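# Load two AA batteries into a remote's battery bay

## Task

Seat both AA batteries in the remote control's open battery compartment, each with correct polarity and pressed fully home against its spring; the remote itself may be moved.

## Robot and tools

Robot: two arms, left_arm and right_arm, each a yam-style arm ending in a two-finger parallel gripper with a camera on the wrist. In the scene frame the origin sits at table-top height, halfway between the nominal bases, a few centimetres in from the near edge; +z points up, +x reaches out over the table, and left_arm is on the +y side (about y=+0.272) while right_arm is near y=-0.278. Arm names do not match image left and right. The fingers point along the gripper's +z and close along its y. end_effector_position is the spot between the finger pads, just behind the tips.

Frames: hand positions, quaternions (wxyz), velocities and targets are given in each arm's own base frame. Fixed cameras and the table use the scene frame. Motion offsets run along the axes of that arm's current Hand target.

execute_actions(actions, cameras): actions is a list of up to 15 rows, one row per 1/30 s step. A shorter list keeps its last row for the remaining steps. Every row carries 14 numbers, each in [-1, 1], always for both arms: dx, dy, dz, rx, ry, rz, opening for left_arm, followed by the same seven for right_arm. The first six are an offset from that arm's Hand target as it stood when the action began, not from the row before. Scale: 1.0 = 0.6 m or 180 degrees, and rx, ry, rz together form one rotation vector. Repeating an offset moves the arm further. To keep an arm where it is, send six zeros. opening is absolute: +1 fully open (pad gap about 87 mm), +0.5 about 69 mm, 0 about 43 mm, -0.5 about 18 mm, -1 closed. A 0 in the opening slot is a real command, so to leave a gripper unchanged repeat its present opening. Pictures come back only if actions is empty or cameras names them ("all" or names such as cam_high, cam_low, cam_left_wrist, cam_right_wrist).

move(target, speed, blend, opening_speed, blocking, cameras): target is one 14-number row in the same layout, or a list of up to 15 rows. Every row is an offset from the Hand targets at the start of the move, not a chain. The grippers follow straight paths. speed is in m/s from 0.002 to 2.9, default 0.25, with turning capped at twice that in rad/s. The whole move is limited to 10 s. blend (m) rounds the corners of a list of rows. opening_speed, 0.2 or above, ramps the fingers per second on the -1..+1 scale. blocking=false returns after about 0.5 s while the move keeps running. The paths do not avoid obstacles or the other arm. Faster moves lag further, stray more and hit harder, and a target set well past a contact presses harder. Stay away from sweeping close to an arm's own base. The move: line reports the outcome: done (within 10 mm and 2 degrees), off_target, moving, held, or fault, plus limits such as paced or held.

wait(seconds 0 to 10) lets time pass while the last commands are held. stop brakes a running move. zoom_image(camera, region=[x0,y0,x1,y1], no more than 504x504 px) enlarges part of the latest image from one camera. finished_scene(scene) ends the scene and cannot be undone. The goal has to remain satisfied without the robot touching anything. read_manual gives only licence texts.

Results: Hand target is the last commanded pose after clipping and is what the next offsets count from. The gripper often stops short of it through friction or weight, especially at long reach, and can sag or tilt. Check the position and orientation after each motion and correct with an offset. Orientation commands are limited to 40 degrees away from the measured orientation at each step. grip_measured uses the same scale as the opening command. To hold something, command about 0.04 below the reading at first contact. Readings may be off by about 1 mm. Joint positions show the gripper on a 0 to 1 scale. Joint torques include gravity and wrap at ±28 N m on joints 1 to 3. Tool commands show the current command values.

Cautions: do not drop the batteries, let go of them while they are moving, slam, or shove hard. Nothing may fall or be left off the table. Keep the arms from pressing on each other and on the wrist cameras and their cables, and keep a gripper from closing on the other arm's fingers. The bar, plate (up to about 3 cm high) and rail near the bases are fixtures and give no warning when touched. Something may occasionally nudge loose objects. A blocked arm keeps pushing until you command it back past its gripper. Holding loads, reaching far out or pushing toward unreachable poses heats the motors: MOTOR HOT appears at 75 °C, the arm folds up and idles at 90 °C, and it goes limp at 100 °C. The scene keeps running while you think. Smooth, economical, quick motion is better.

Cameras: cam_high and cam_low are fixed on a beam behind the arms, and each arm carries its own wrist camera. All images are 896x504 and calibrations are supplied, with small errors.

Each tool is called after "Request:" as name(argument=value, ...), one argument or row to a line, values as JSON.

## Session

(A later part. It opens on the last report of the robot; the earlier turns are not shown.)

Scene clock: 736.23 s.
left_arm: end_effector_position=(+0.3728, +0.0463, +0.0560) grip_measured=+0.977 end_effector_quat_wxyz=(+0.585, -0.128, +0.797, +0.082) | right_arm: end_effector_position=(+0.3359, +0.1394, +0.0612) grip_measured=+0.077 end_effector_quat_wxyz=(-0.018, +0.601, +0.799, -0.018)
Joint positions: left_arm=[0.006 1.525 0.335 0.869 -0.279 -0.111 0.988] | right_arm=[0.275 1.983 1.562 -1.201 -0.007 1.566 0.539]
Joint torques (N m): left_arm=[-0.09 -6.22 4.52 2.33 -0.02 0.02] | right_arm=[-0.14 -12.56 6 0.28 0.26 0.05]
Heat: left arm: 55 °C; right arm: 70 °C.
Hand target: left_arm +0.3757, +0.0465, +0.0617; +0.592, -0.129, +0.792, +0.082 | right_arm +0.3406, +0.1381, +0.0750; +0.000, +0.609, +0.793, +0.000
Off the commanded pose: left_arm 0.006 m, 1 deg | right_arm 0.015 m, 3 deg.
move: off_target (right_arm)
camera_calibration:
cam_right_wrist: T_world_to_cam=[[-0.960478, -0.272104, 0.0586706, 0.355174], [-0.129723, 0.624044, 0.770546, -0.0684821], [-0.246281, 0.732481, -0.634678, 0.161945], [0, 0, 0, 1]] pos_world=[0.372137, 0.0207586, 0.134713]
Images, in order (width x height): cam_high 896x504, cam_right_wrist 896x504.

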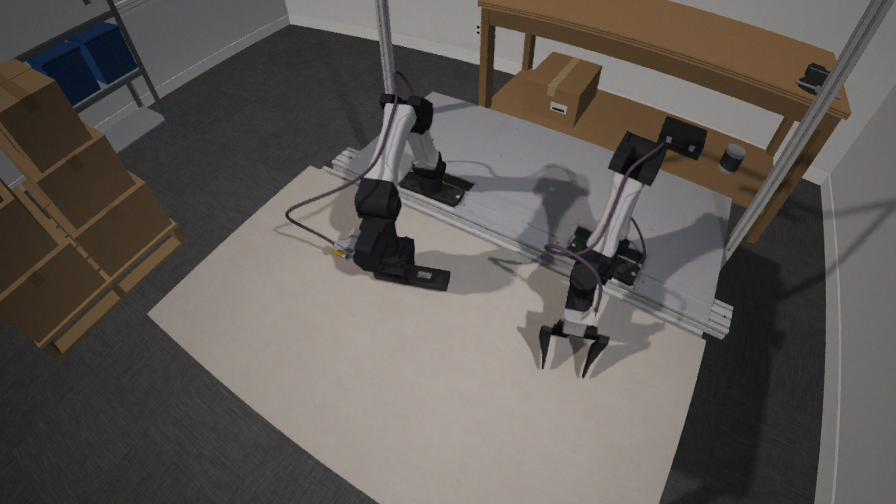

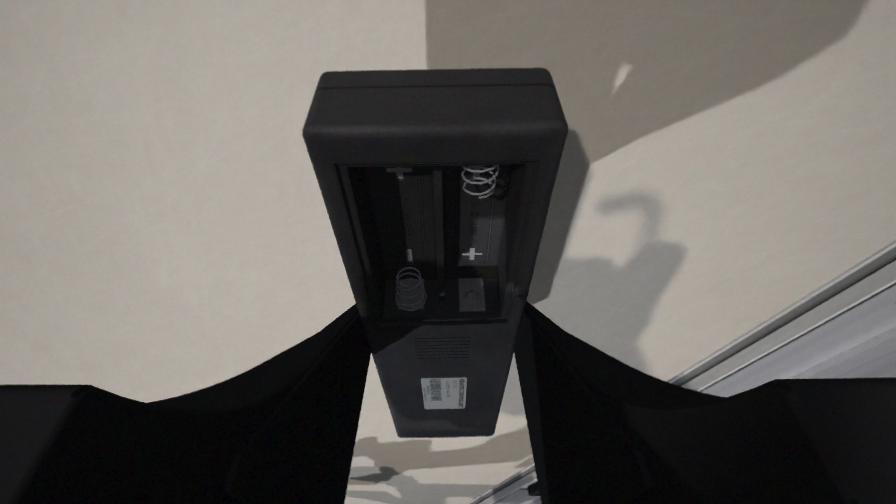

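Request:
move(
  target=[0,0,0,0,0,0,1,0,0,0.06,0,0,0,0.0],
  speed=0.1,
)

Scene clock: 742.17 s.
left_arm: end_effector_position=(+0.3728, +0.0463, +0.0560) grip_measured=+0.977 end_effector_quat_wxyz=(+0.585, -0.128, +0.797, +0.082) | right_arm: end_effector_position=(+0.3367, +0.1396, +0.0355) grip_measured=+0.077 end_effector_quat_wxyz=(-0.009, +0.602, +0.799, -0.007)
Joint positions: left_arm=[0.006 1.525 0.335 0.869 -0.279 -0.111 0.988] | right_arm=[0.275 1.982 1.457 -1.068 -0.007 1.567 0.539]
Joint torques (N m): left_arm=[-0.09 -6.2 4.53 2.31 -0.02 0.04] | right_arm=[-0.16 -9.91 5.97 0.33 0.27 0.07]
Heat: left arm: 55 °C; right arm: 71 °C.
Hand target: left_arm +0.3757, +0.0465, +0.0617; +0.592, -0.129, +0.792, +0.082 | right_arm +0.3408, +0.1381, +0.0391; +0.000, +0.609, +0.793, +0.000
Off the commanded pose: left_arm 0.006 m, 1 deg | right_arm 0.005 m, 2 deg.
move: done

Request:
move(
  target=[
    [0,0,0,0,0,0,1,0,0,0.029,0,0,0,0.0],
    [0,0,0,0,0,0,1,0,0,0.036,0,0,0,0.0],
    [0,0,0,0,0,0,1,0,0,0.036,0,0,0,0.5],
  ],
  speed=[0.05,0.03,0.03],
  opening_speed=0.4,
  cameras=["cam_right_wrist"],
)

Scene clock: 747.90 s.
left_arm: end_effector_position=(+0.3728, +0.0463, +0.0560) grip_measured=+0.977 end_effector_quat_wxyz=(+0.585, -0.128, +0.797, +0.082) | right_arm: end_effector_position=(+0.3385, +0.1402, +0.0211) grip_measured=+0.500 end_effector_quat_wxyz=(-0.003, +0.602, +0.799, +0.002)
Joint positions: left_arm=[0.006 1.525 0.335 0.869 -0.279 -0.111 0.988] | right_arm=[0.275 1.987 1.405 -0.99 -0.007 1.567 0.75]
Joint torques (N m): left_arm=[-0.08 -6.2 4.55 2.32 -0.01 0.04] | right_arm=[-0.18 -8.24 5.79 0.38 0.27 0.07]
Heat: left arm: 55 °C; right arm: 70 °C.
Hand target: left_arm +0.3757, +0.0465, +0.0617; +0.592, -0.129, +0.792, +0.082 | right_arm +0.3408, +0.1381, +0.0175; +0.000, +0.609, +0.793, +0.000
Off the commanded pose: left_arm 0.006 m, 1 deg | right_arm 0.005 m, 1 deg.
move: done
camera_calibration:
cam_right_wrist: T_world_to_cam=[[-0.962425, -0.271385, 0.00944814, 0.361814], [-0.165528, 0.61389, 0.771842, -0.0242175], [-0.215266, 0.741275, -0.635745, 0.124895], [0, 0, 0, 1]] pos_world=[0.371096, 0.0204761, 0.0946749]
Images, in order (width x height): cam_right_wrist 896x504.

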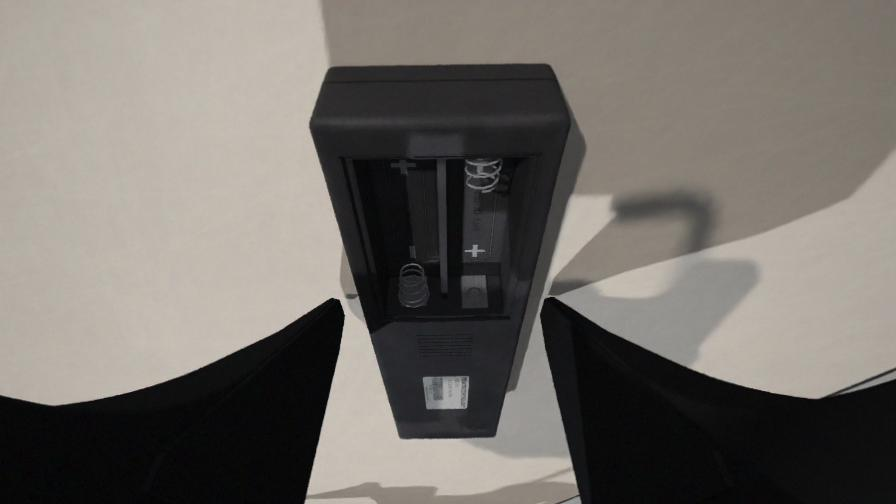

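Request:
zoom_image(
  camera="cam_right_wrist",
  region=[300, 60, 580, 330],
)

Scaled by 1.800.

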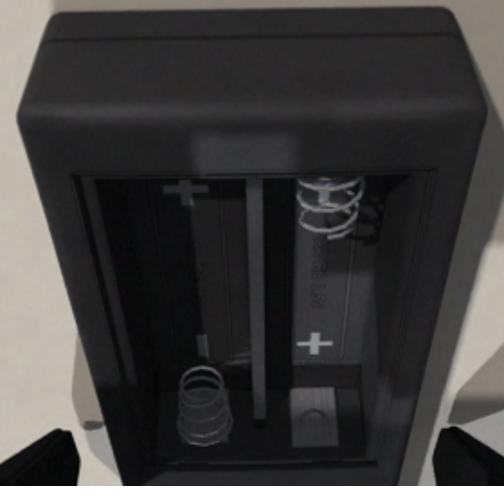

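Request:
move(
  target=[
    [0,0,0,0,0,0,1,0,0,-0.1167,0,0,0,0.5],
    [0,0,0,0,0,0,1,-0.3237,-0.074,-0.1125,0,0,0.0833,0.0],
  ],
  speed=0.25,
  cameras=["cam_right_wrist"],
)

Request:
move(
  target=[0.0265,-0.5662,-0.2657,0.346,0.14,0.214,-1,0,0,0,0,0,0,0],
  speed=0.25,
  cameras=["cam_left_wrist","cam_high"],
)

Scene clock: 775.30 s.
left_arm: end_effector_position=(+0.3728, +0.0463, +0.0560) grip_measured=+0.977 end_effector_quat_wxyz=(+0.585, -0.128, +0.797, +0.082) | right_arm: end_effector_position=(+0.3414, -0.0599, +0.0820) grip_measured=+0.000 end_effector_quat_wxyz=(-0.007, +0.712, +0.703, -0.002)
Joint positions: left_arm=[0.006 1.525 0.335 0.869 -0.279 -0.111 0.988] | right_arm=[-0.291 1.914 1.551 -1.222 -0.003 1.292 0.5]
Joint torques (N m): left_arm=[-0.08 -6.16 4.52 2.32 -0.03 0.03] | right_arm=[0.65 -7.36 9.31 0.26 0.23 -0.14]
Heat: left arm: 55 °C; right arm: 65 °C.
Hand target: left_arm +0.3757, +0.0465, +0.0617; +0.592, -0.129, +0.792, +0.082 | right_arm +0.3480, -0.0611, +0.0849; +0.000, +0.707, +0.707, +0.000
Off the commanded pose: left_arm 0.006 m, 1 deg | right_arm 0.007 m, 1 deg.
move: done
camera_calibration:
cam_right_wrist: T_world_to_cam=[[-0.999637, 0.0168634, 0.0209986, 0.338679], [0.0269298, 0.635205, 0.771874, -0.01237], [-0.000321999, 0.772159, -0.635429, 0.241015], [0, 0, 0, 1]] pos_world=[0.338966, -0.183955, 0.155584]
Images, in order (width x height): cam_right_wrist 896x504.

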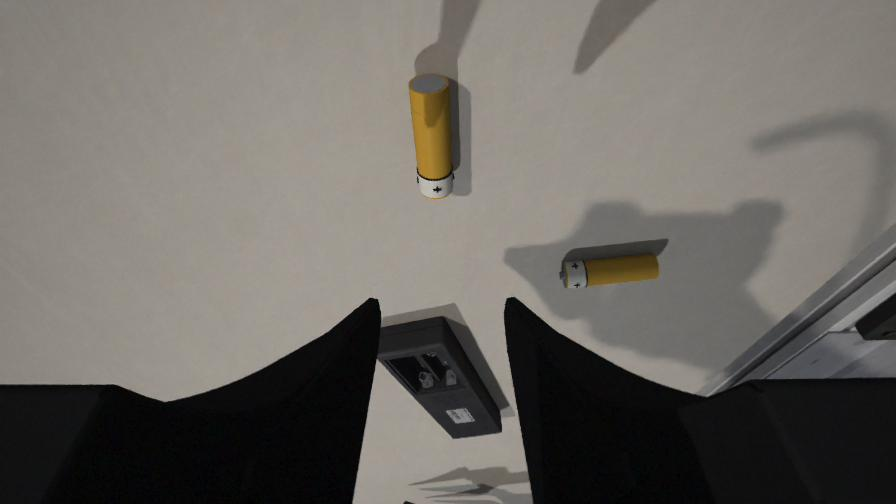

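Scene clock: 778.83 s.
left_arm: end_effector_position=(+0.3257, -0.3170, +0.0985) grip_measured=-1.000 end_effector_quat_wxyz=(+0.339, +0.417, +0.826, -0.171) | right_arm: end_effector_position=(+0.3414, -0.0599, +0.0820) grip_measured=+0.000 end_effector_quat_wxyz=(-0.007, +0.712, +0.703, -0.002)
Joint positions: left_arm=[-0.73 1.753 1.242 -0.291 0.144 0.147 0] | right_arm=[-0.291 1.914 1.551 -1.222 -0.003 1.292 0.5]
Joint torques (N m): left_arm=[-0.42 -8.38 7.46 1.85 0.3 0.19] | right_arm=[0.66 -7.3 9.31 0.25 0.23 -0.12]
Heat: left arm: 55 °C; right arm: 65 °C.
Hand target: left_arm +0.3278, -0.3241, +0.1004; +0.340, +0.426, +0.819, -0.177 | right_arm +0.3480, -0.0611, +0.0849; +0.000, +0.707, +0.707, +0.000
Off the commanded pose: left_arm 0.008 m, 1 deg | right_arm 0.007 m, 1 deg.
move: done
camera_calibration:
cam_left_wrist: T_world_to_cam=[[-0.804367, -0.593527, -0.0268389, 0.0796313], [-0.593228, 0.799828, 0.09141, 0.459649], [-0.0327878, 0.0894487, -0.995452, 0.281311], [0, 0, 0, 1]] pos_world=[0.345953, -0.34554, 0.240152]
Images, in order (width x height): cam_high 896x504, cam_left_wrist 896x504.

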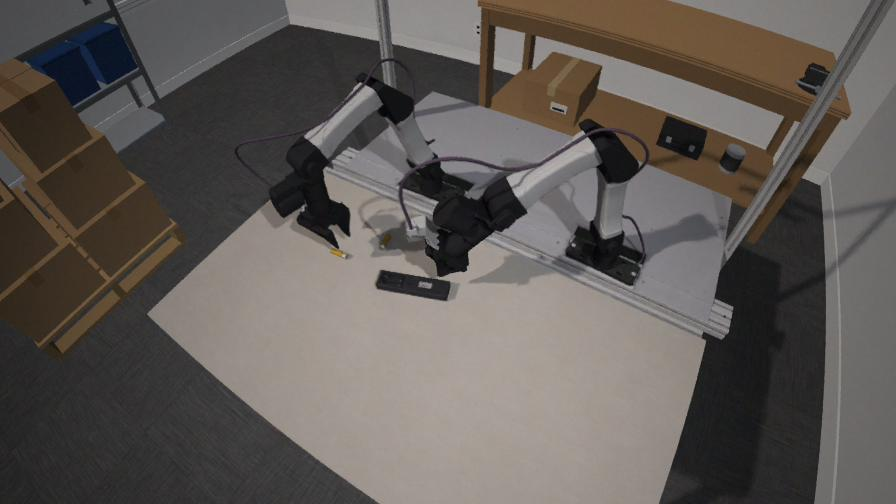

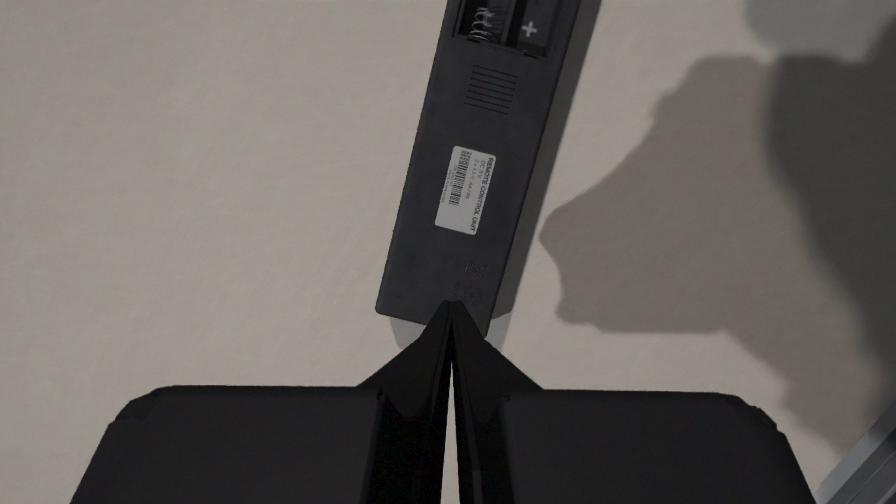

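Request:
move(
  target=[0.0463,0.0037,0.0723,0,0,0,-1,0,0,0,0,0,0,0],
  speed=0.12,
  cameras=["cam_left_wrist"],
)

Scene clock: 791.17 s.
left_arm: end_effector_position=(+0.3381, -0.3287, +0.0601) grip_measured=-1.000 end_effector_quat_wxyz=(+0.345, +0.417, +0.823, -0.174) | right_arm: end_effector_position=(+0.3414, -0.0599, +0.0820) grip_measured=+0.000 end_effector_quat_wxyz=(-0.007, +0.712, +0.703, -0.002)
Joint positions: left_arm=[-0.73 1.856 1.202 -0.135 0.146 0.148 0] | right_arm=[-0.291 1.914 1.551 -1.222 -0.003 1.292 0.5]
Joint torques (N m): left_arm=[-0.53 -8.77 4.53 2.14 0.27 0.18] | right_arm=[0.64 -7.34 9.29 0.25 0.22 -0.13]
Heat: left arm: 55 °C; right arm: 63 °C.
Hand target: left_arm +0.3360, -0.3319, +0.0500; +0.340, +0.426, +0.819, -0.177 | right_arm +0.3480, -0.0611, +0.0849; +0.000, +0.707, +0.707, +0.000
Off the commanded pose: left_arm 0.011 m, 1 deg | right_arm 0.007 m, 1 deg.
move: off_target (left_arm)
camera_calibration:
cam_left_wrist: T_world_to_cam=[[-0.805392, -0.592078, -0.0280509, 0.0825564], [-0.592269, 0.801957, 0.077986, 0.481068], [-0.0236782, 0.079423, -0.99656, 0.23827], [0, 0, 0, 1]] pos_world=[0.357054, -0.355841, 0.20225]
Images, in order (width x height): cam_left_wrist 896x504.

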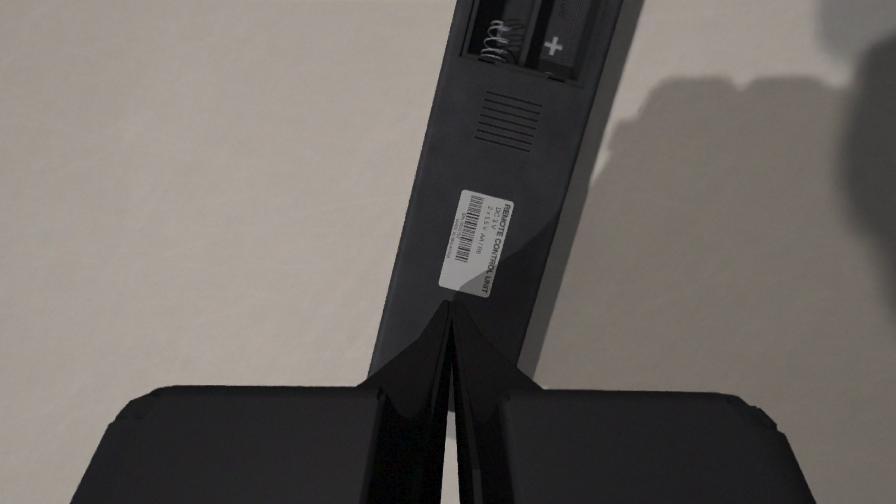

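Request:
move(
  target=[0.0236,0,0.0235,0,0,0,-1,0,0,0,0,0,0,0],
  speed=0.05,
)

Scene clock: 795.57 s.
left_arm: end_effector_position=(+0.3471, -0.3375, +0.0595) grip_measured=-1.000 end_effector_quat_wxyz=(+0.376, +0.414, +0.809, -0.184) | right_arm: end_effector_position=(+0.3414, -0.0599, +0.0820) grip_measured=+0.000 end_effector_quat_wxyz=(-0.007, +0.712, +0.703, -0.002)
Joint positions: left_arm=[-0.73 1.869 1.169 -0.018 0.15 0.148 0] | right_arm=[-0.291 1.914 1.551 -1.222 -0.003 1.292 0.5]
Joint torques (N m): left_arm=[-0.49 -7.17 3.75 1.74 0.22 0.18] | right_arm=[0.61 -7.35 9.25 0.26 0.24 -0.13]
Heat: left arm: 55 °C; right arm: 62 °C.
Hand target: left_arm +0.3360, -0.3319, +0.0300; +0.340, +0.426, +0.819, -0.177 | right_arm +0.3480, -0.0611, +0.0849; +0.000, +0.707, +0.707, +0.000
Off the commanded pose: left_arm 0.032 m, 5 deg | right_arm 0.007 m, 1 deg.
move: off_target (left_arm)

Request:
wait(
  seconds=0.1,
  cameras=["cam_left_wrist","cam_high","cam_low"],
)

Request:
zoom_image(
  camera="cam_high",
  region=[330, 180, 530, 320],
)

Request:
zoom_image(
  camera="cam_low",
  region=[440, 180, 640, 320],
)

Scene clock: 800.10 s.
left_arm: end_effector_position=(+0.3471, -0.3376, +0.0595) grip_measured=-1.000 end_effector_quat_wxyz=(+0.376, +0.414, +0.809, -0.184) | right_arm: end_effector_position=(+0.3414, -0.0599, +0.0820) grip_measured=+0.000 end_effector_quat_wxyz=(-0.007, +0.712, +0.703, -0.002)
Joint positions: left_arm=[-0.73 1.869 1.169 -0.017 0.15 0.148 0] | right_arm=[-0.291 1.914 1.551 -1.222 -0.003 1.292 0.5]
Joint torques (N m): left_arm=[-0.53 -7.08 3.79 1.75 0.22 0.18] | right_arm=[0.58 -7.34 9.25 0.25 0.23 -0.14]
Heat: left arm: 55 °C; right arm: 62 °C.
Hand target: left_arm +0.3360, -0.3319, +0.0301; +0.340, +0.426, +0.819, -0.177 | right_arm +0.3480, -0.0611, +0.0849; +0.000, +0.707, +0.707, +0.000
Tool commands: left_gripper/opening=-1.0 right_gripper/opening=+0.0
Off the commanded pose: left_arm 0.032 m, 5 deg | right_arm 0.007 m, 1 deg.
wait: 0.10 s; at rest from the start
camera_calibration:
cam_left_wrist: T_world_to_cam=[[-0.805108, -0.591756, -0.0403305, 0.085274], [-0.592471, 0.805555, 0.00771844, 0.499104], [0.027921, 0.0301088, -0.999157, 0.204225], [0, 0, 0, 1]] pos_world=[0.358658, -0.357744, 0.20364]
Images, in order (width x height): cam_high 896x504, cam_low 896x504, cam_left_wrist 896x504.

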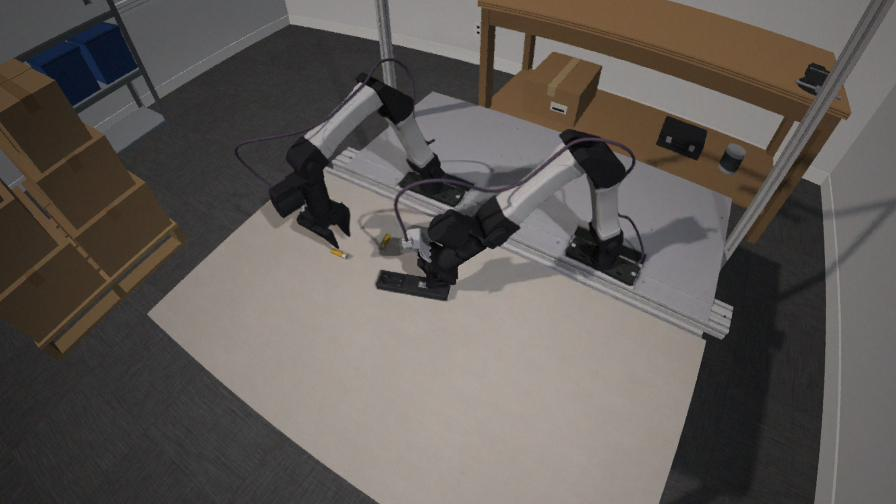

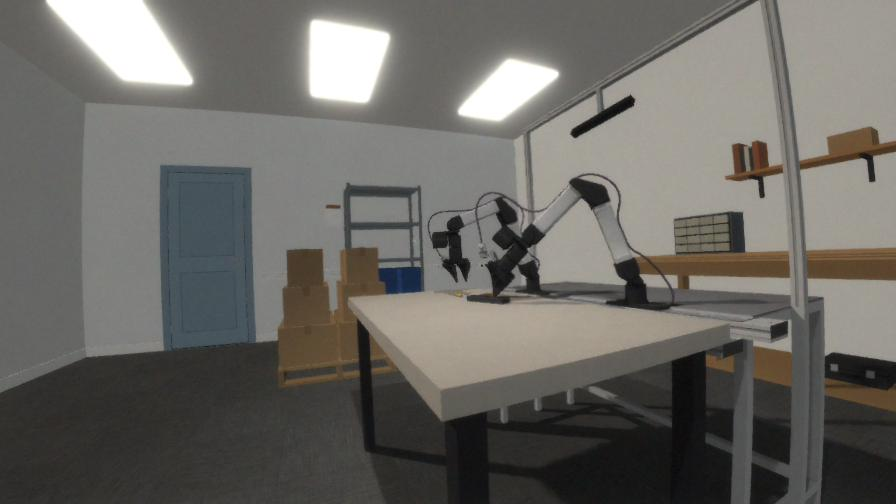

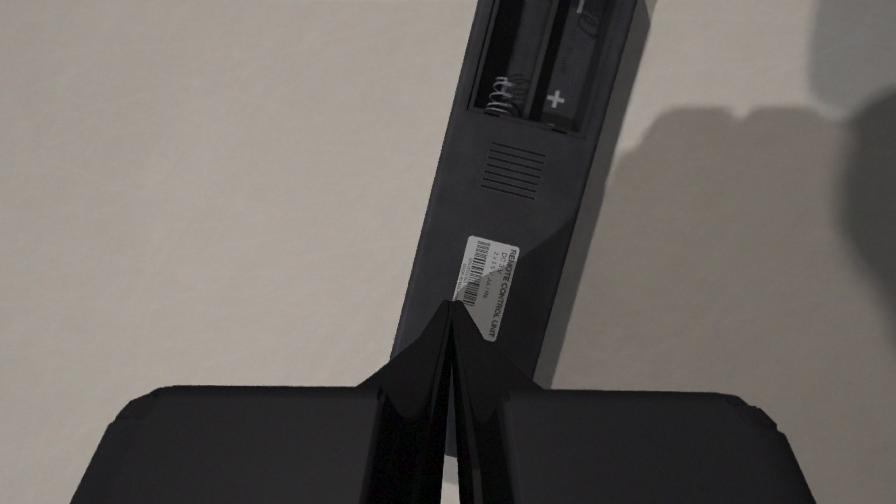

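Scaled by 2.520.

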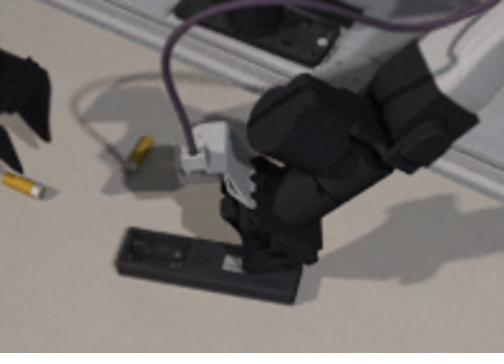

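Scaled by 2.520.

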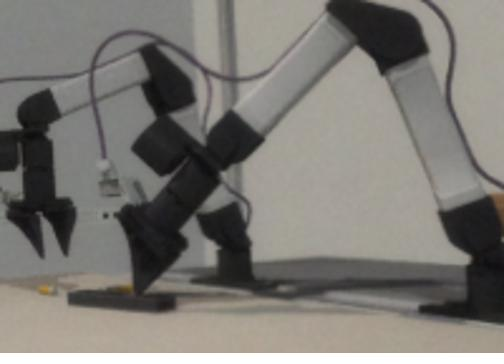

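Request:
move(
  target=[0,0,0,0,0,0,-1,-0.009,-0.0058,0.1015,0,0,0,0],
  speed=0.12,
  cameras=["cam_right_wrist"],
)

Scene clock: 816.60 s.
left_arm: end_effector_position=(+0.3471, -0.3376, +0.0595) grip_measured=-1.000 end_effector_quat_wxyz=(+0.376, +0.414, +0.809, -0.184) | right_arm: end_effector_position=(+0.3437, -0.0634, +0.0265) grip_measured=+0.000 end_effector_quat_wxyz=(-0.003, +0.708, +0.706, +0.000)
Joint positions: left_arm=[-0.73 1.869 1.169 -0.017 0.15 0.148 0] | right_arm=[-0.298 1.967 1.4 -1.009 -0.003 1.276 0.5]
Joint torques (N m): left_arm=[-0.53 -7.12 3.77 1.75 0.22 0.17] | right_arm=[-0.27 -8.29 5.89 0.42 0.23 -0.14]
Heat: left arm: 54 °C; right arm: 61 °C.
Hand target: left_arm +0.3360, -0.3319, +0.0301; +0.340, +0.426, +0.819, -0.177 | right_arm +0.3444, -0.0665, +0.0239; +0.000, +0.707, +0.707, +0.000
Off the commanded pose: left_arm 0.032 m, 5 deg | right_arm 0.004 m, 0 deg.
move: off_target (left_arm)
camera_calibration:
cam_right_wrist: T_world_to_cam=[[-0.999885, 0.00741727, 0.013239, 0.341984], [0.0149297, 0.637105, 0.770633, 0.0369267], [-0.00271865, 0.770742, -0.637142, 0.209152], [0, 0, 0, 1]] pos_world=[0.341962, -0.187265, 0.100275]
Images, in order (width x height): cam_right_wrist 896x504.

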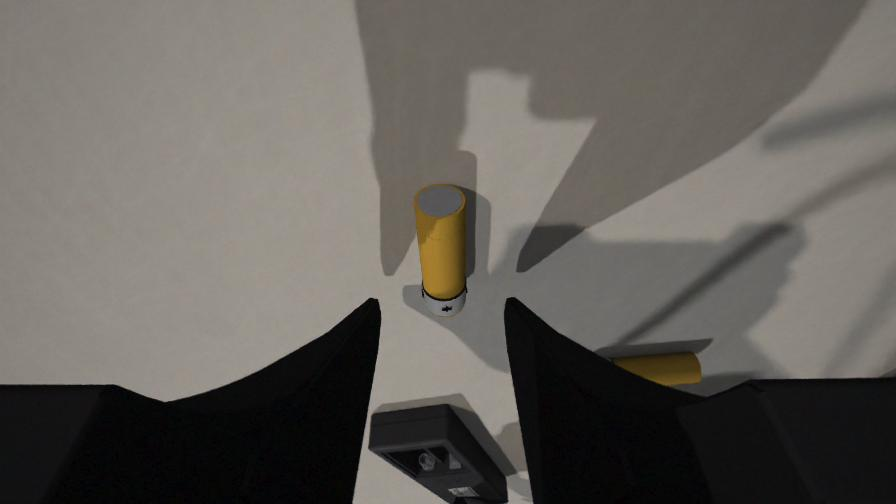

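Request:
move(
  target=[
    [0,0,0,0,0,0,-1,0,0,0.0112,0,0,0,0],
    [0,0,0,0,0,0,-1,0,0,0.0112,0,0,0,-0.78],
  ],
  speed=0.06,
  opening_speed=0.5,
  cameras=["cam_right_wrist"],
)

Scene clock: 822.40 s.
left_arm: end_effector_position=(+0.3471, -0.3376, +0.0595) grip_measured=-1.000 end_effector_quat_wxyz=(+0.376, +0.414, +0.809, -0.184) | right_arm: end_effector_position=(+0.3455, -0.0640, +0.0232) grip_measured=-0.615 end_effector_quat_wxyz=(+0.002, +0.708, +0.706, +0.003)
Joint positions: left_arm=[-0.73 1.869 1.169 -0.017 0.15 0.148 0] | right_arm=[-0.298 1.967 1.386 -0.984 -0.003 1.275 0.192]
Joint torques (N m): left_arm=[-0.49 -7.08 3.78 1.75 0.23 0.18] | right_arm=[-0.29 -7.57 5.63 0.43 0.23 -0.14]
Heat: left arm: 54 °C; right arm: 62 °C.
Hand target: left_arm +0.3360, -0.3319, +0.0301; +0.340, +0.426, +0.819, -0.177 | right_arm +0.3445, -0.0665, +0.0172; +0.000, +0.707, +0.707, +0.000
Off the commanded pose: left_arm 0.032 m, 5 deg | right_arm 0.007 m, 0 deg.
move: off_target (left_arm)
camera_calibration:
cam_right_wrist: T_world_to_cam=[[-0.999974, 0.00700961, 0.00188222, 0.343998], [0.00593148, 0.639811, 0.768509, 0.043152], [0.00418269, 0.7685, -0.639836, 0.205009], [0, 0, 0, 1]] pos_world=[0.342876, -0.18757, 0.0973618]
Images, in order (width x height): cam_right_wrist 896x504.

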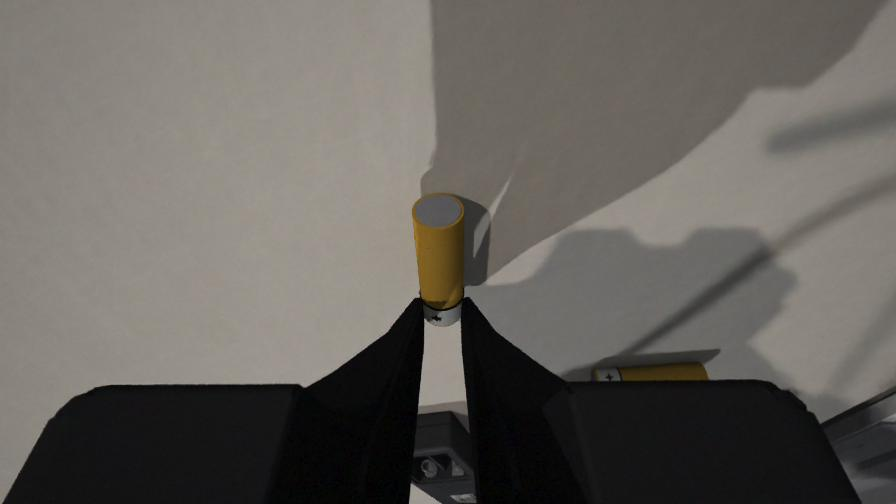

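Request:
move(
  target=[
    [0,0,0,0,0,0,-1,0,0,0,0,0,0,-0.4],
    [0,0,0,0,0,0,-1,-0.001,0,0.0058,0,0,0,-0.4],
    [0,0,0,0,0,0,-1,-0.001,0,0.0058,0,0,0,-0.78],
  ],
  speed=0.06,
  opening_speed=0.5,
  cameras=["cam_right_wrist"],
)

Scene clock: 828.57 s.
left_arm: end_effector_position=(+0.3471, -0.3376, +0.0595) grip_measured=-1.000 end_effector_quat_wxyz=(+0.376, +0.414, +0.809, -0.184) | right_arm: end_effector_position=(+0.3452, -0.0639, +0.0184) grip_measured=-0.605 end_effector_quat_wxyz=(+0.000, +0.708, +0.706, +0.002)
Joint positions: left_arm=[-0.73 1.869 1.169 -0.017 0.15 0.148 0] | right_arm=[-0.298 1.977 1.379 -0.972 -0.003 1.274 0.197]
Joint torques (N m): left_arm=[-0.49 -7.1 3.74 1.75 0.23 0.16] | right_arm=[-0.42 -7.92 5.63 0.42 0.22 -0.15]
Heat: left arm: 53 °C; right arm: 62 °C.
Hand target: left_arm +0.3360, -0.3319, +0.0301; +0.340, +0.426, +0.819, -0.177 | right_arm +0.3445, -0.0671, +0.0138; +0.000, +0.707, +0.707, +0.000
Off the commanded pose: left_arm 0.032 m, 5 deg | right_arm 0.006 m, 0 deg.
move: off_target (left_arm)
camera_calibration:
cam_right_wrist: T_world_to_cam=[[-0.999965, 0.00592407, 0.00590951, 0.343622], [0.00833097, 0.638838, 0.769296, 0.045834], [0.000782143, 0.769318, -0.638865, 0.203106], [0, 0, 0, 1]] pos_world=[0.343069, -0.187569, 0.0924665]
Images, in order (width x height): cam_right_wrist 896x504.

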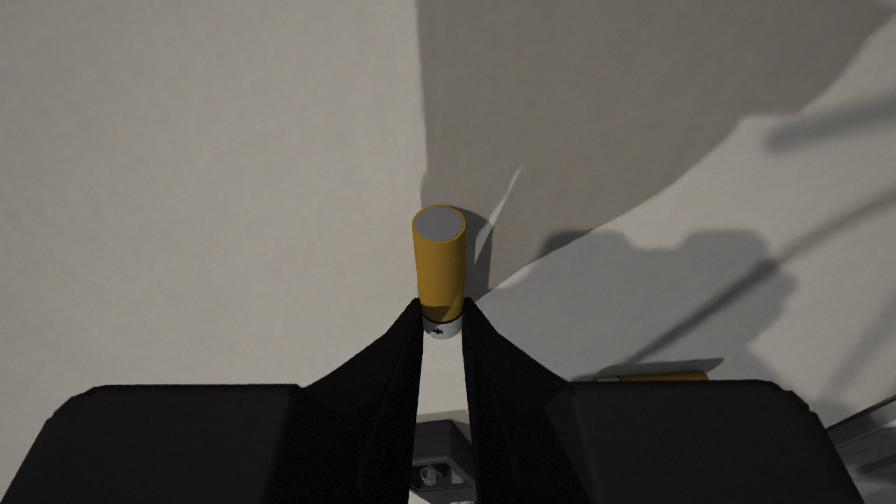

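Request:
move(
  target=[
    [0,0,0,0,0,0,-1,0,0,-0.1,0,0,0,-0.78],
    [0,0,0,0,0,0,-1,0.2833,-0.0117,-0.17,0.0195,0.1379,-0.088,-0.78],
    [0,0,0,0,0,0,-1,0.3027,-0.0117,-0.102,0.0195,0.1379,-0.088,-0.78],
  ],
  speed=0.2,
  blend=[0.02,0.02,0],
  cameras=["cam_right_wrist","cam_high"],
)

Request:
zoom_image(
  camera="cam_right_wrist",
  region=[270, 30, 610, 370],
)

Scene clock: 844.87 s.
left_arm: end_effector_position=(+0.3471, -0.3376, +0.0595) grip_measured=-1.000 end_effector_quat_wxyz=(+0.376, +0.414, +0.809, -0.184) | right_arm: end_effector_position=(+0.3358, +0.1114, +0.0746) grip_measured=-0.605 end_effector_quat_wxyz=(-0.171, +0.584, +0.783, +0.125)
Joint positions: left_arm=[-0.73 1.869 1.169 -0.017 0.15 0.148 0] | right_arm=[0.015 2.013 1.526 -1.212 -0.409 1.27 0.197]
Joint torques (N m): left_arm=[-0.49 -7.15 3.78 1.75 0.23 0.18] | right_arm=[0.62 -8.85 6.01 0.15 -0.19 0.07]
Heat: left arm: 53 °C; right arm: 62 °C.
Hand target: left_arm +0.3360, -0.3319, +0.0301; +0.340, +0.426, +0.819, -0.177 | right_arm +0.3376, +0.1146, +0.0751; -0.173, +0.587, +0.780, +0.130
Off the commanded pose: left_arm 0.032 m, 5 deg | right_arm 0.004 m, 1 deg.
move: off_target (left_arm)
camera_calibration:
cam_right_wrist: T_world_to_cam=[[-0.958089, -0.286121, 0.0141584, 0.350707], [-0.0628404, 0.25813, 0.964064, -0.0575027], [-0.279493, 0.92277, -0.265292, 0.153413], [0, 0, 0, 1]] pos_world=[0.375273, -0.0263774, 0.0911701]
Images, in order (width x height): cam_high 896x504, cam_right_wrist 896x504.

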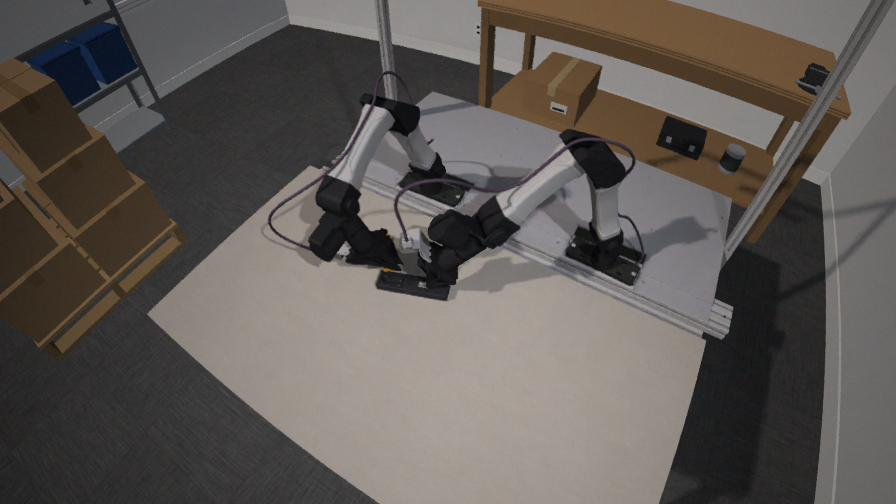

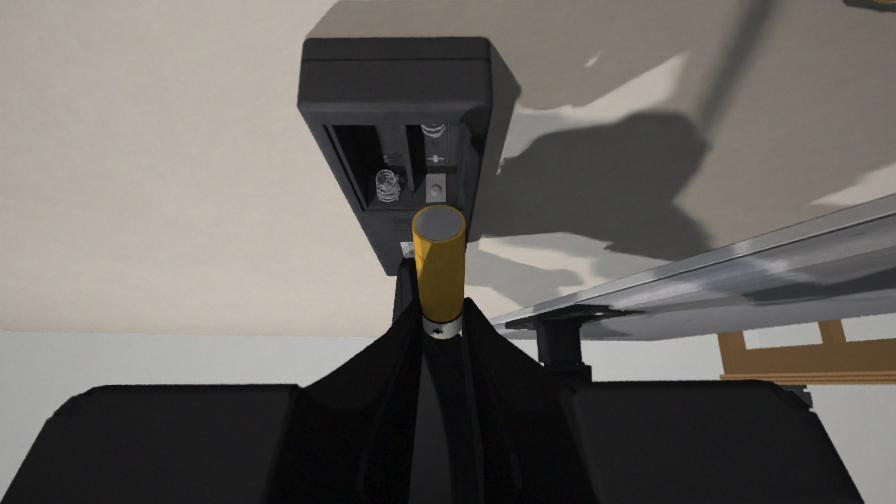

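Scaled by 1.482.

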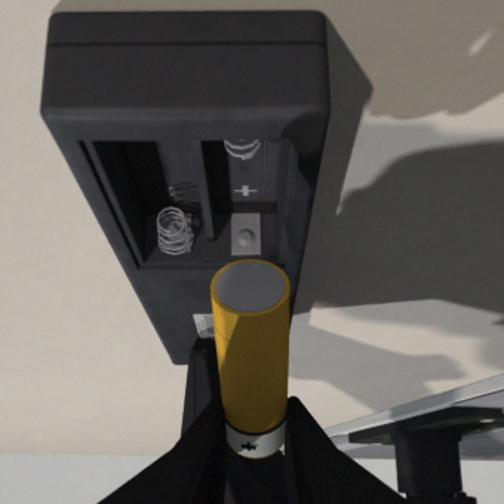

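Request:
move(
  target=[0,0,0,0,0,0,-1,-0.0058,0.0033,0.0395,0,0,0,-0.78],
  speed=0.08,
  cameras=["cam_right_wrist"],
)

Request:
zoom_image(
  camera="cam_right_wrist",
  region=[270, 30, 610, 370],
)

Scene clock: 862.47 s.
left_arm: end_effector_position=(+0.3471, -0.3376, +0.0595) grip_measured=-1.000 end_effector_quat_wxyz=(+0.376, +0.414, +0.809, -0.184) | right_arm: end_effector_position=(+0.3373, +0.1182, +0.0542) grip_measured=-0.605 end_effector_quat_wxyz=(-0.168, +0.584, +0.784, +0.128)
Joint positions: left_arm=[-0.73 1.869 1.169 -0.017 0.15 0.148 0] | right_arm=[0.033 2.031 1.47 -1.12 -0.412 1.291 0.197]
Joint torques (N m): left_arm=[-0.53 -7.13 3.78 1.76 0.21 0.17] | right_arm=[0.72 -8.43 5.68 0.21 -0.18 0.05]
Heat: left arm: 52 °C; right arm: 63 °C.
Hand target: left_arm +0.3360, -0.3319, +0.0301; +0.340, +0.426, +0.819, -0.177 | right_arm +0.3376, +0.1218, +0.0521; -0.173, +0.587, +0.780, +0.130
Off the commanded pose: left_arm 0.032 m, 5 deg | right_arm 0.004 m, 1 deg.
move: off_target (left_arm)
camera_calibration:
cam_right_wrist: T_world_to_cam=[[-0.958503, -0.285027, 0.00564017, 0.354781], [-0.0709448, 0.257645, 0.963632, -0.0366339], [-0.276114, 0.923244, -0.267175, 0.140956], [0, 0, 0, 1]] pos_world=[0.37638, -0.0195757, 0.0709603]
Images, in order (width x height): cam_right_wrist 896x504.

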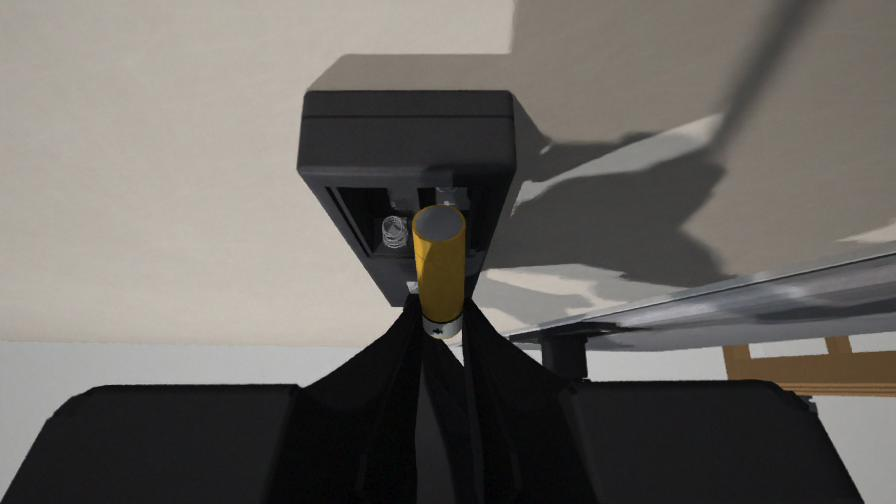

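Scaled by 1.482.

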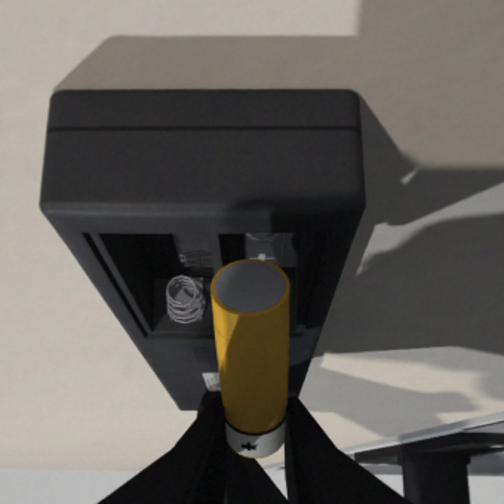

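Request:
move(
  target=[0,0,0,0,0,0,-1,-0.0068,-0.0038,0.0153,0,0,0,-0.78],
  speed=0.06,
  cameras=["cam_right_wrist"],
)

Request:
zoom_image(
  camera="cam_right_wrist",
  region=[270, 30, 610, 370],
)

Scene clock: 876.70 s.
left_arm: end_effector_position=(+0.3471, -0.3376, +0.0595) grip_measured=-1.000 end_effector_quat_wxyz=(+0.376, +0.414, +0.809, -0.184) | right_arm: end_effector_position=(+0.3356, +0.1182, +0.0460) grip_measured=-0.605 end_effector_quat_wxyz=(-0.166, +0.584, +0.784, +0.129)
Joint positions: left_arm=[-0.73 1.869 1.169 -0.017 0.15 0.148 0] | right_arm=[0.033 2.031 1.436 -1.081 -0.412 1.291 0.197]
Joint torques (N m): left_arm=[-0.44 -7.09 3.75 1.76 0.22 0.17] | right_arm=[0.66 -7.97 5.44 0.22 -0.18 0.06]
Heat: left arm: 52 °C; right arm: 62 °C.
Hand target: left_arm +0.3360, -0.3319, +0.0301; +0.340, +0.426, +0.819, -0.177 | right_arm +0.3353, +0.1213, +0.0421; -0.173, +0.587, +0.780, +0.130
Off the commanded pose: left_arm 0.032 m, 5 deg | right_arm 0.005 m, 1 deg.
move: off_target (left_arm)
camera_calibration:
cam_right_wrist: T_world_to_cam=[[-0.958615, -0.284707, 0.000543167, 0.353569], [-0.0759503, 0.257564, 0.963272, -0.0271427], [-0.27439, 0.923365, -0.268528, 0.137789], [0, 0, 0, 1]] pos_world=[0.374683, -0.0195753, 0.0629541]
Images, in order (width x height): cam_right_wrist 896x504.

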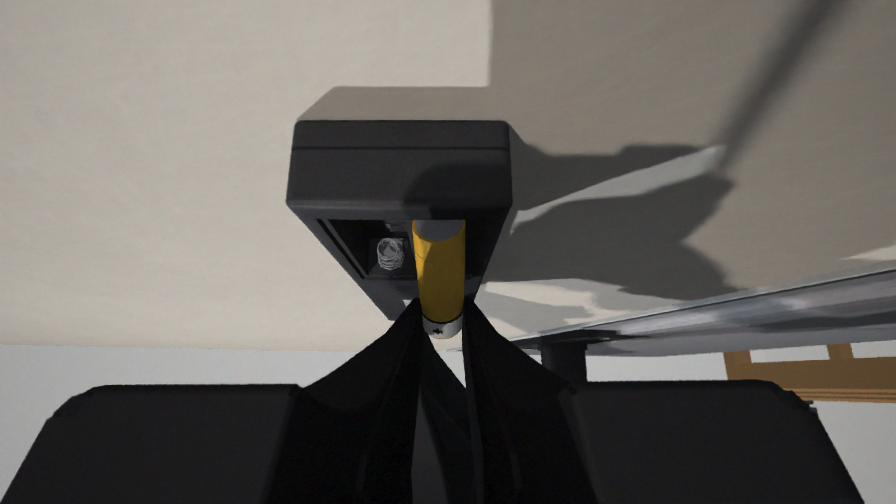

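Scaled by 1.482.

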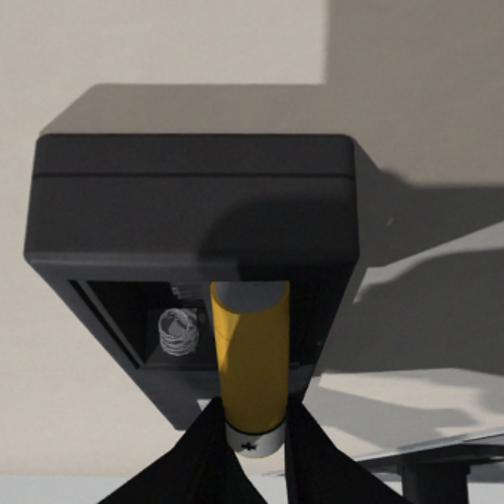

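Request:
move(
  target=[0,0,0,0,0,0,-1,-0.0042,0,0.0091,0,0,0,-0.78],
  speed=0.05,
  cameras=["cam_right_wrist"],
)

Request:
zoom_image(
  camera="cam_right_wrist",
  region=[270, 30, 610, 370],
)

Scene clock: 886.40 s.
left_arm: end_effector_position=(+0.3471, -0.3376, +0.0595) grip_measured=-1.000 end_effector_quat_wxyz=(+0.376, +0.414, +0.809, -0.184) | right_arm: end_effector_position=(+0.3348, +0.1189, +0.0413) grip_measured=-0.605 end_effector_quat_wxyz=(-0.170, +0.584, +0.783, +0.130)
Joint positions: left_arm=[-0.73 1.869 1.169 -0.017 0.15 0.148 0] | right_arm=[0.033 2.04 1.426 -1.068 -0.417 1.291 0.197]
Joint torques (N m): left_arm=[-0.47 -7.06 3.78 1.75 0.22 0.18] | right_arm=[0.58 -8.05 5.22 0.29 -0.13 0.06]
Heat: left arm: 52 °C; right arm: 61 °C.
Hand target: left_arm +0.3360, -0.3319, +0.0301; +0.340, +0.426, +0.819, -0.177 | right_arm +0.3354, +0.1213, +0.0360; -0.173, +0.587, +0.780, +0.130
Off the commanded pose: left_arm 0.032 m, 5 deg | right_arm 0.006 m, 1 deg.
move: off_target (left_arm)
camera_calibration:
cam_right_wrist: T_world_to_cam=[[-0.958774, -0.284136, 0.00439931, 0.352824], [-0.0704476, 0.252655, 0.964988, -0.0242278], [-0.2753, 0.924896, -0.262256, 0.135521], [0, 0, 0, 1]] pos_world=[0.373881, -0.0189717, 0.0573687]
Images, in order (width x height): cam_right_wrist 896x504.

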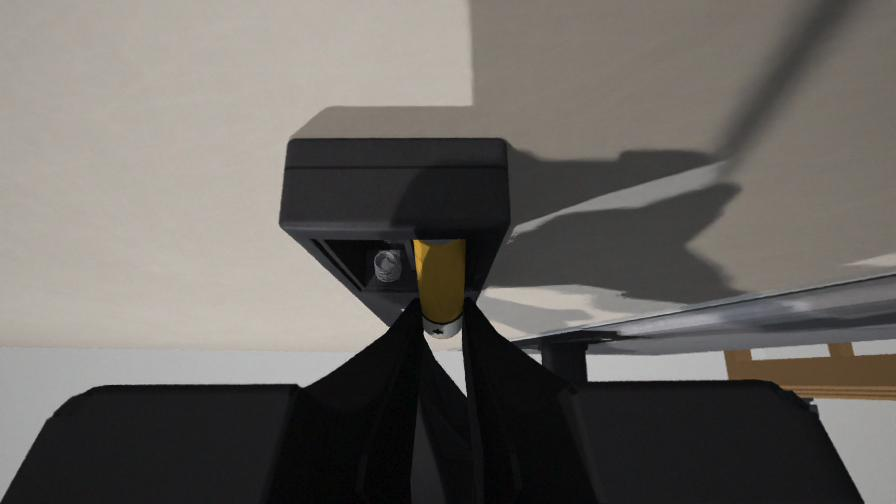

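Scaled by 1.482.

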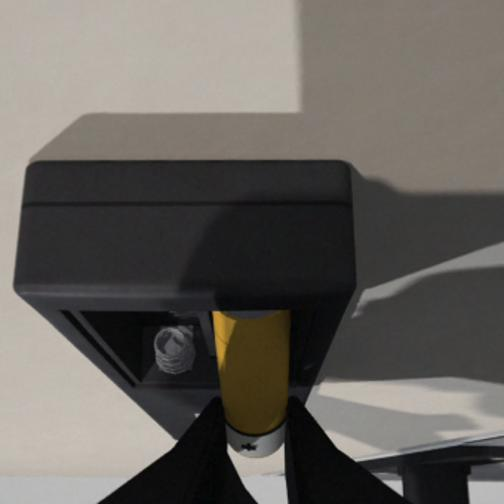

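Request:
move(
  target=[0,0,0,0,0,0,-1,-0.0158,0,-0.013,0,0,0,-0.78],
  speed=0.05,
  cameras=["cam_right_wrist"],
)

Request:
zoom_image(
  camera="cam_right_wrist",
  region=[270, 30, 610, 370],
)

Scene clock: 897.77 s.
left_arm: end_effector_position=(+0.3471, -0.3376, +0.0595) grip_measured=-1.000 end_effector_quat_wxyz=(+0.376, +0.414, +0.809, -0.184) | right_arm: end_effector_position=(+0.3353, +0.1162, +0.0417) grip_measured=-0.605 end_effector_quat_wxyz=(-0.177, +0.585, +0.779, +0.137)
Joint positions: left_arm=[-0.73 1.869 1.169 -0.017 0.15 0.148 0] | right_arm=[0.017 2.045 1.426 -1.071 -0.436 1.279 0.197]
Joint torques (N m): left_arm=[-0.46 -7.15 3.79 1.76 0.23 0.18] | right_arm=[-0.81 -7.69 7.84 0.02 0.14 -0.15]
Heat: left arm: 51 °C; right arm: 62 °C.
Hand target: left_arm +0.3360, -0.3319, +0.0301; +0.340, +0.426, +0.819, -0.177 | right_arm +0.3386, +0.1099, +0.0391; -0.173, +0.587, +0.780, +0.130
Off the commanded pose: left_arm 0.032 m, 5 deg | right_arm 0.008 m, 1 deg.
move: off_target (left_arm)
camera_calibration:
cam_right_wrist: T_world_to_cam=[[-0.960877, -0.276961, 0.00291638, 0.352459], [-0.0643232, 0.233377, 0.970257, -0.0239646], [-0.269404, 0.932109, -0.242062, 0.1346], [0, 0, 0, 1]] pos_world=[0.37339, -0.0222521, 0.0548055]
Images, in order (width x height): cam_right_wrist 896x504.

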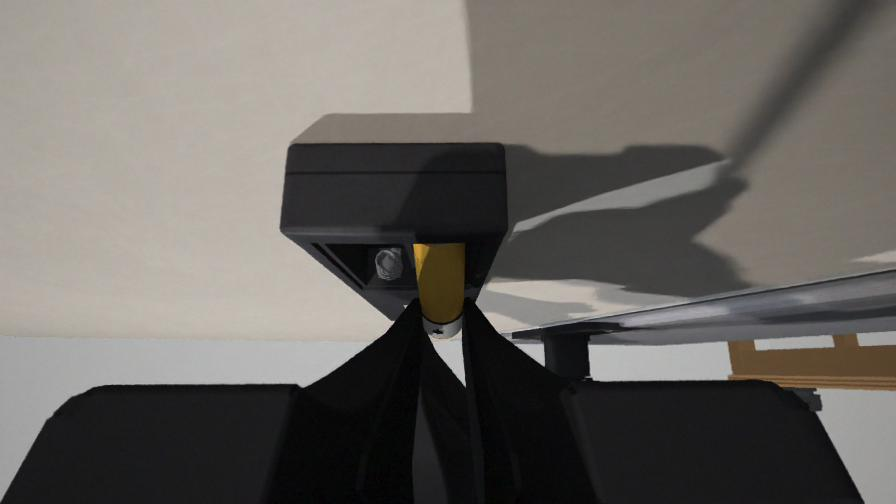

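Scaled by 1.482.

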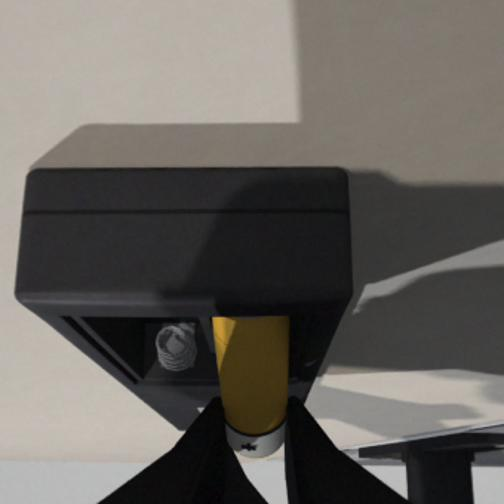

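Request:
move(
  target=[0,0,0,0,0,0,-1,-0.0121,0,-0.0057,0,0,0,-0.78],
  speed=0.05,
  cameras=["cam_right_wrist"],
)

Request:
zoom_image(
  camera="cam_right_wrist",
  region=[270, 30, 610, 370],
)

Scene clock: 904.07 s.
left_arm: end_effector_position=(+0.3483, -0.3390, +0.0597) grip_measured=-1.000 end_effector_quat_wxyz=(+0.379, +0.413, +0.807, -0.185) | right_arm: end_effector_position=(+0.3350, +0.1118, +0.0425) grip_measured=-0.605 end_effector_quat_wxyz=(-0.185, +0.584, +0.778, +0.140)
Joint positions: left_arm=[-0.73 1.872 1.169 -0.006 0.151 0.148 0] | right_arm=[0 2.055 1.436 -1.089 -0.448 1.257 0.197]
Joint torques (N m): left_arm=[-0.49 -7.42 3.84 1.63 0.21 0.17] | right_arm=[-1.18 -7.79 8.23 0.02 0.29 -0.15]
Heat: left arm: 51 °C; right arm: 63 °C.
Hand target: left_arm +0.3359, -0.3319, +0.0300; +0.340, +0.426, +0.819, -0.177 | right_arm +0.3409, +0.1022, +0.0391; -0.173, +0.587, +0.780, +0.130
Off the commanded pose: left_arm 0.033 m, 5 deg | right_arm 0.012 m, 2 deg.
move: off_target (left_arm, right_arm)
camera_calibration:
cam_right_wrist: T_world_to_cam=[[-0.960407, -0.278499, 0.00750173, 0.350724], [-0.0561131, 0.219742, 0.973943, -0.0250968], [-0.27289, 0.934961, -0.226669, 0.139084], [0, 0, 0, 1]] pos_world=[0.373384, -0.0268473, 0.0533378]
Images, in order (width x height): cam_right_wrist 896x504.

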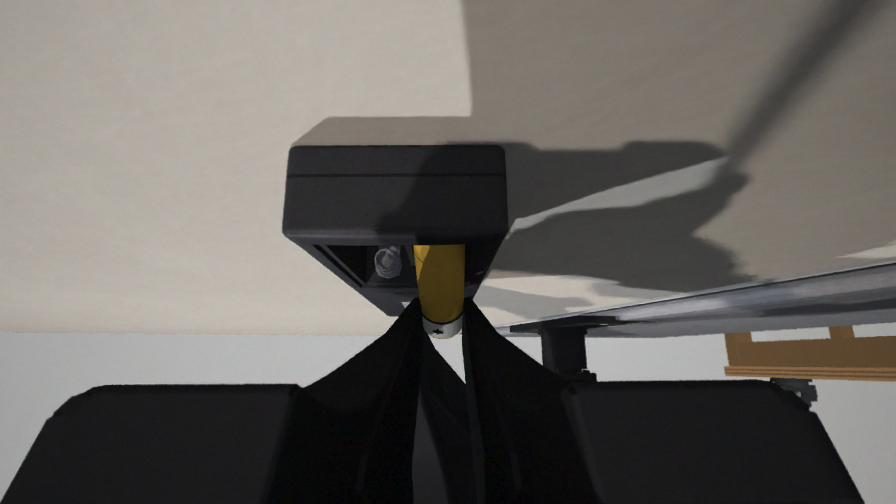

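Scaled by 1.482.

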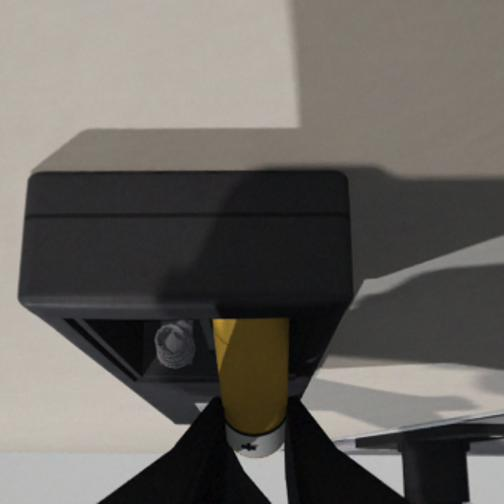

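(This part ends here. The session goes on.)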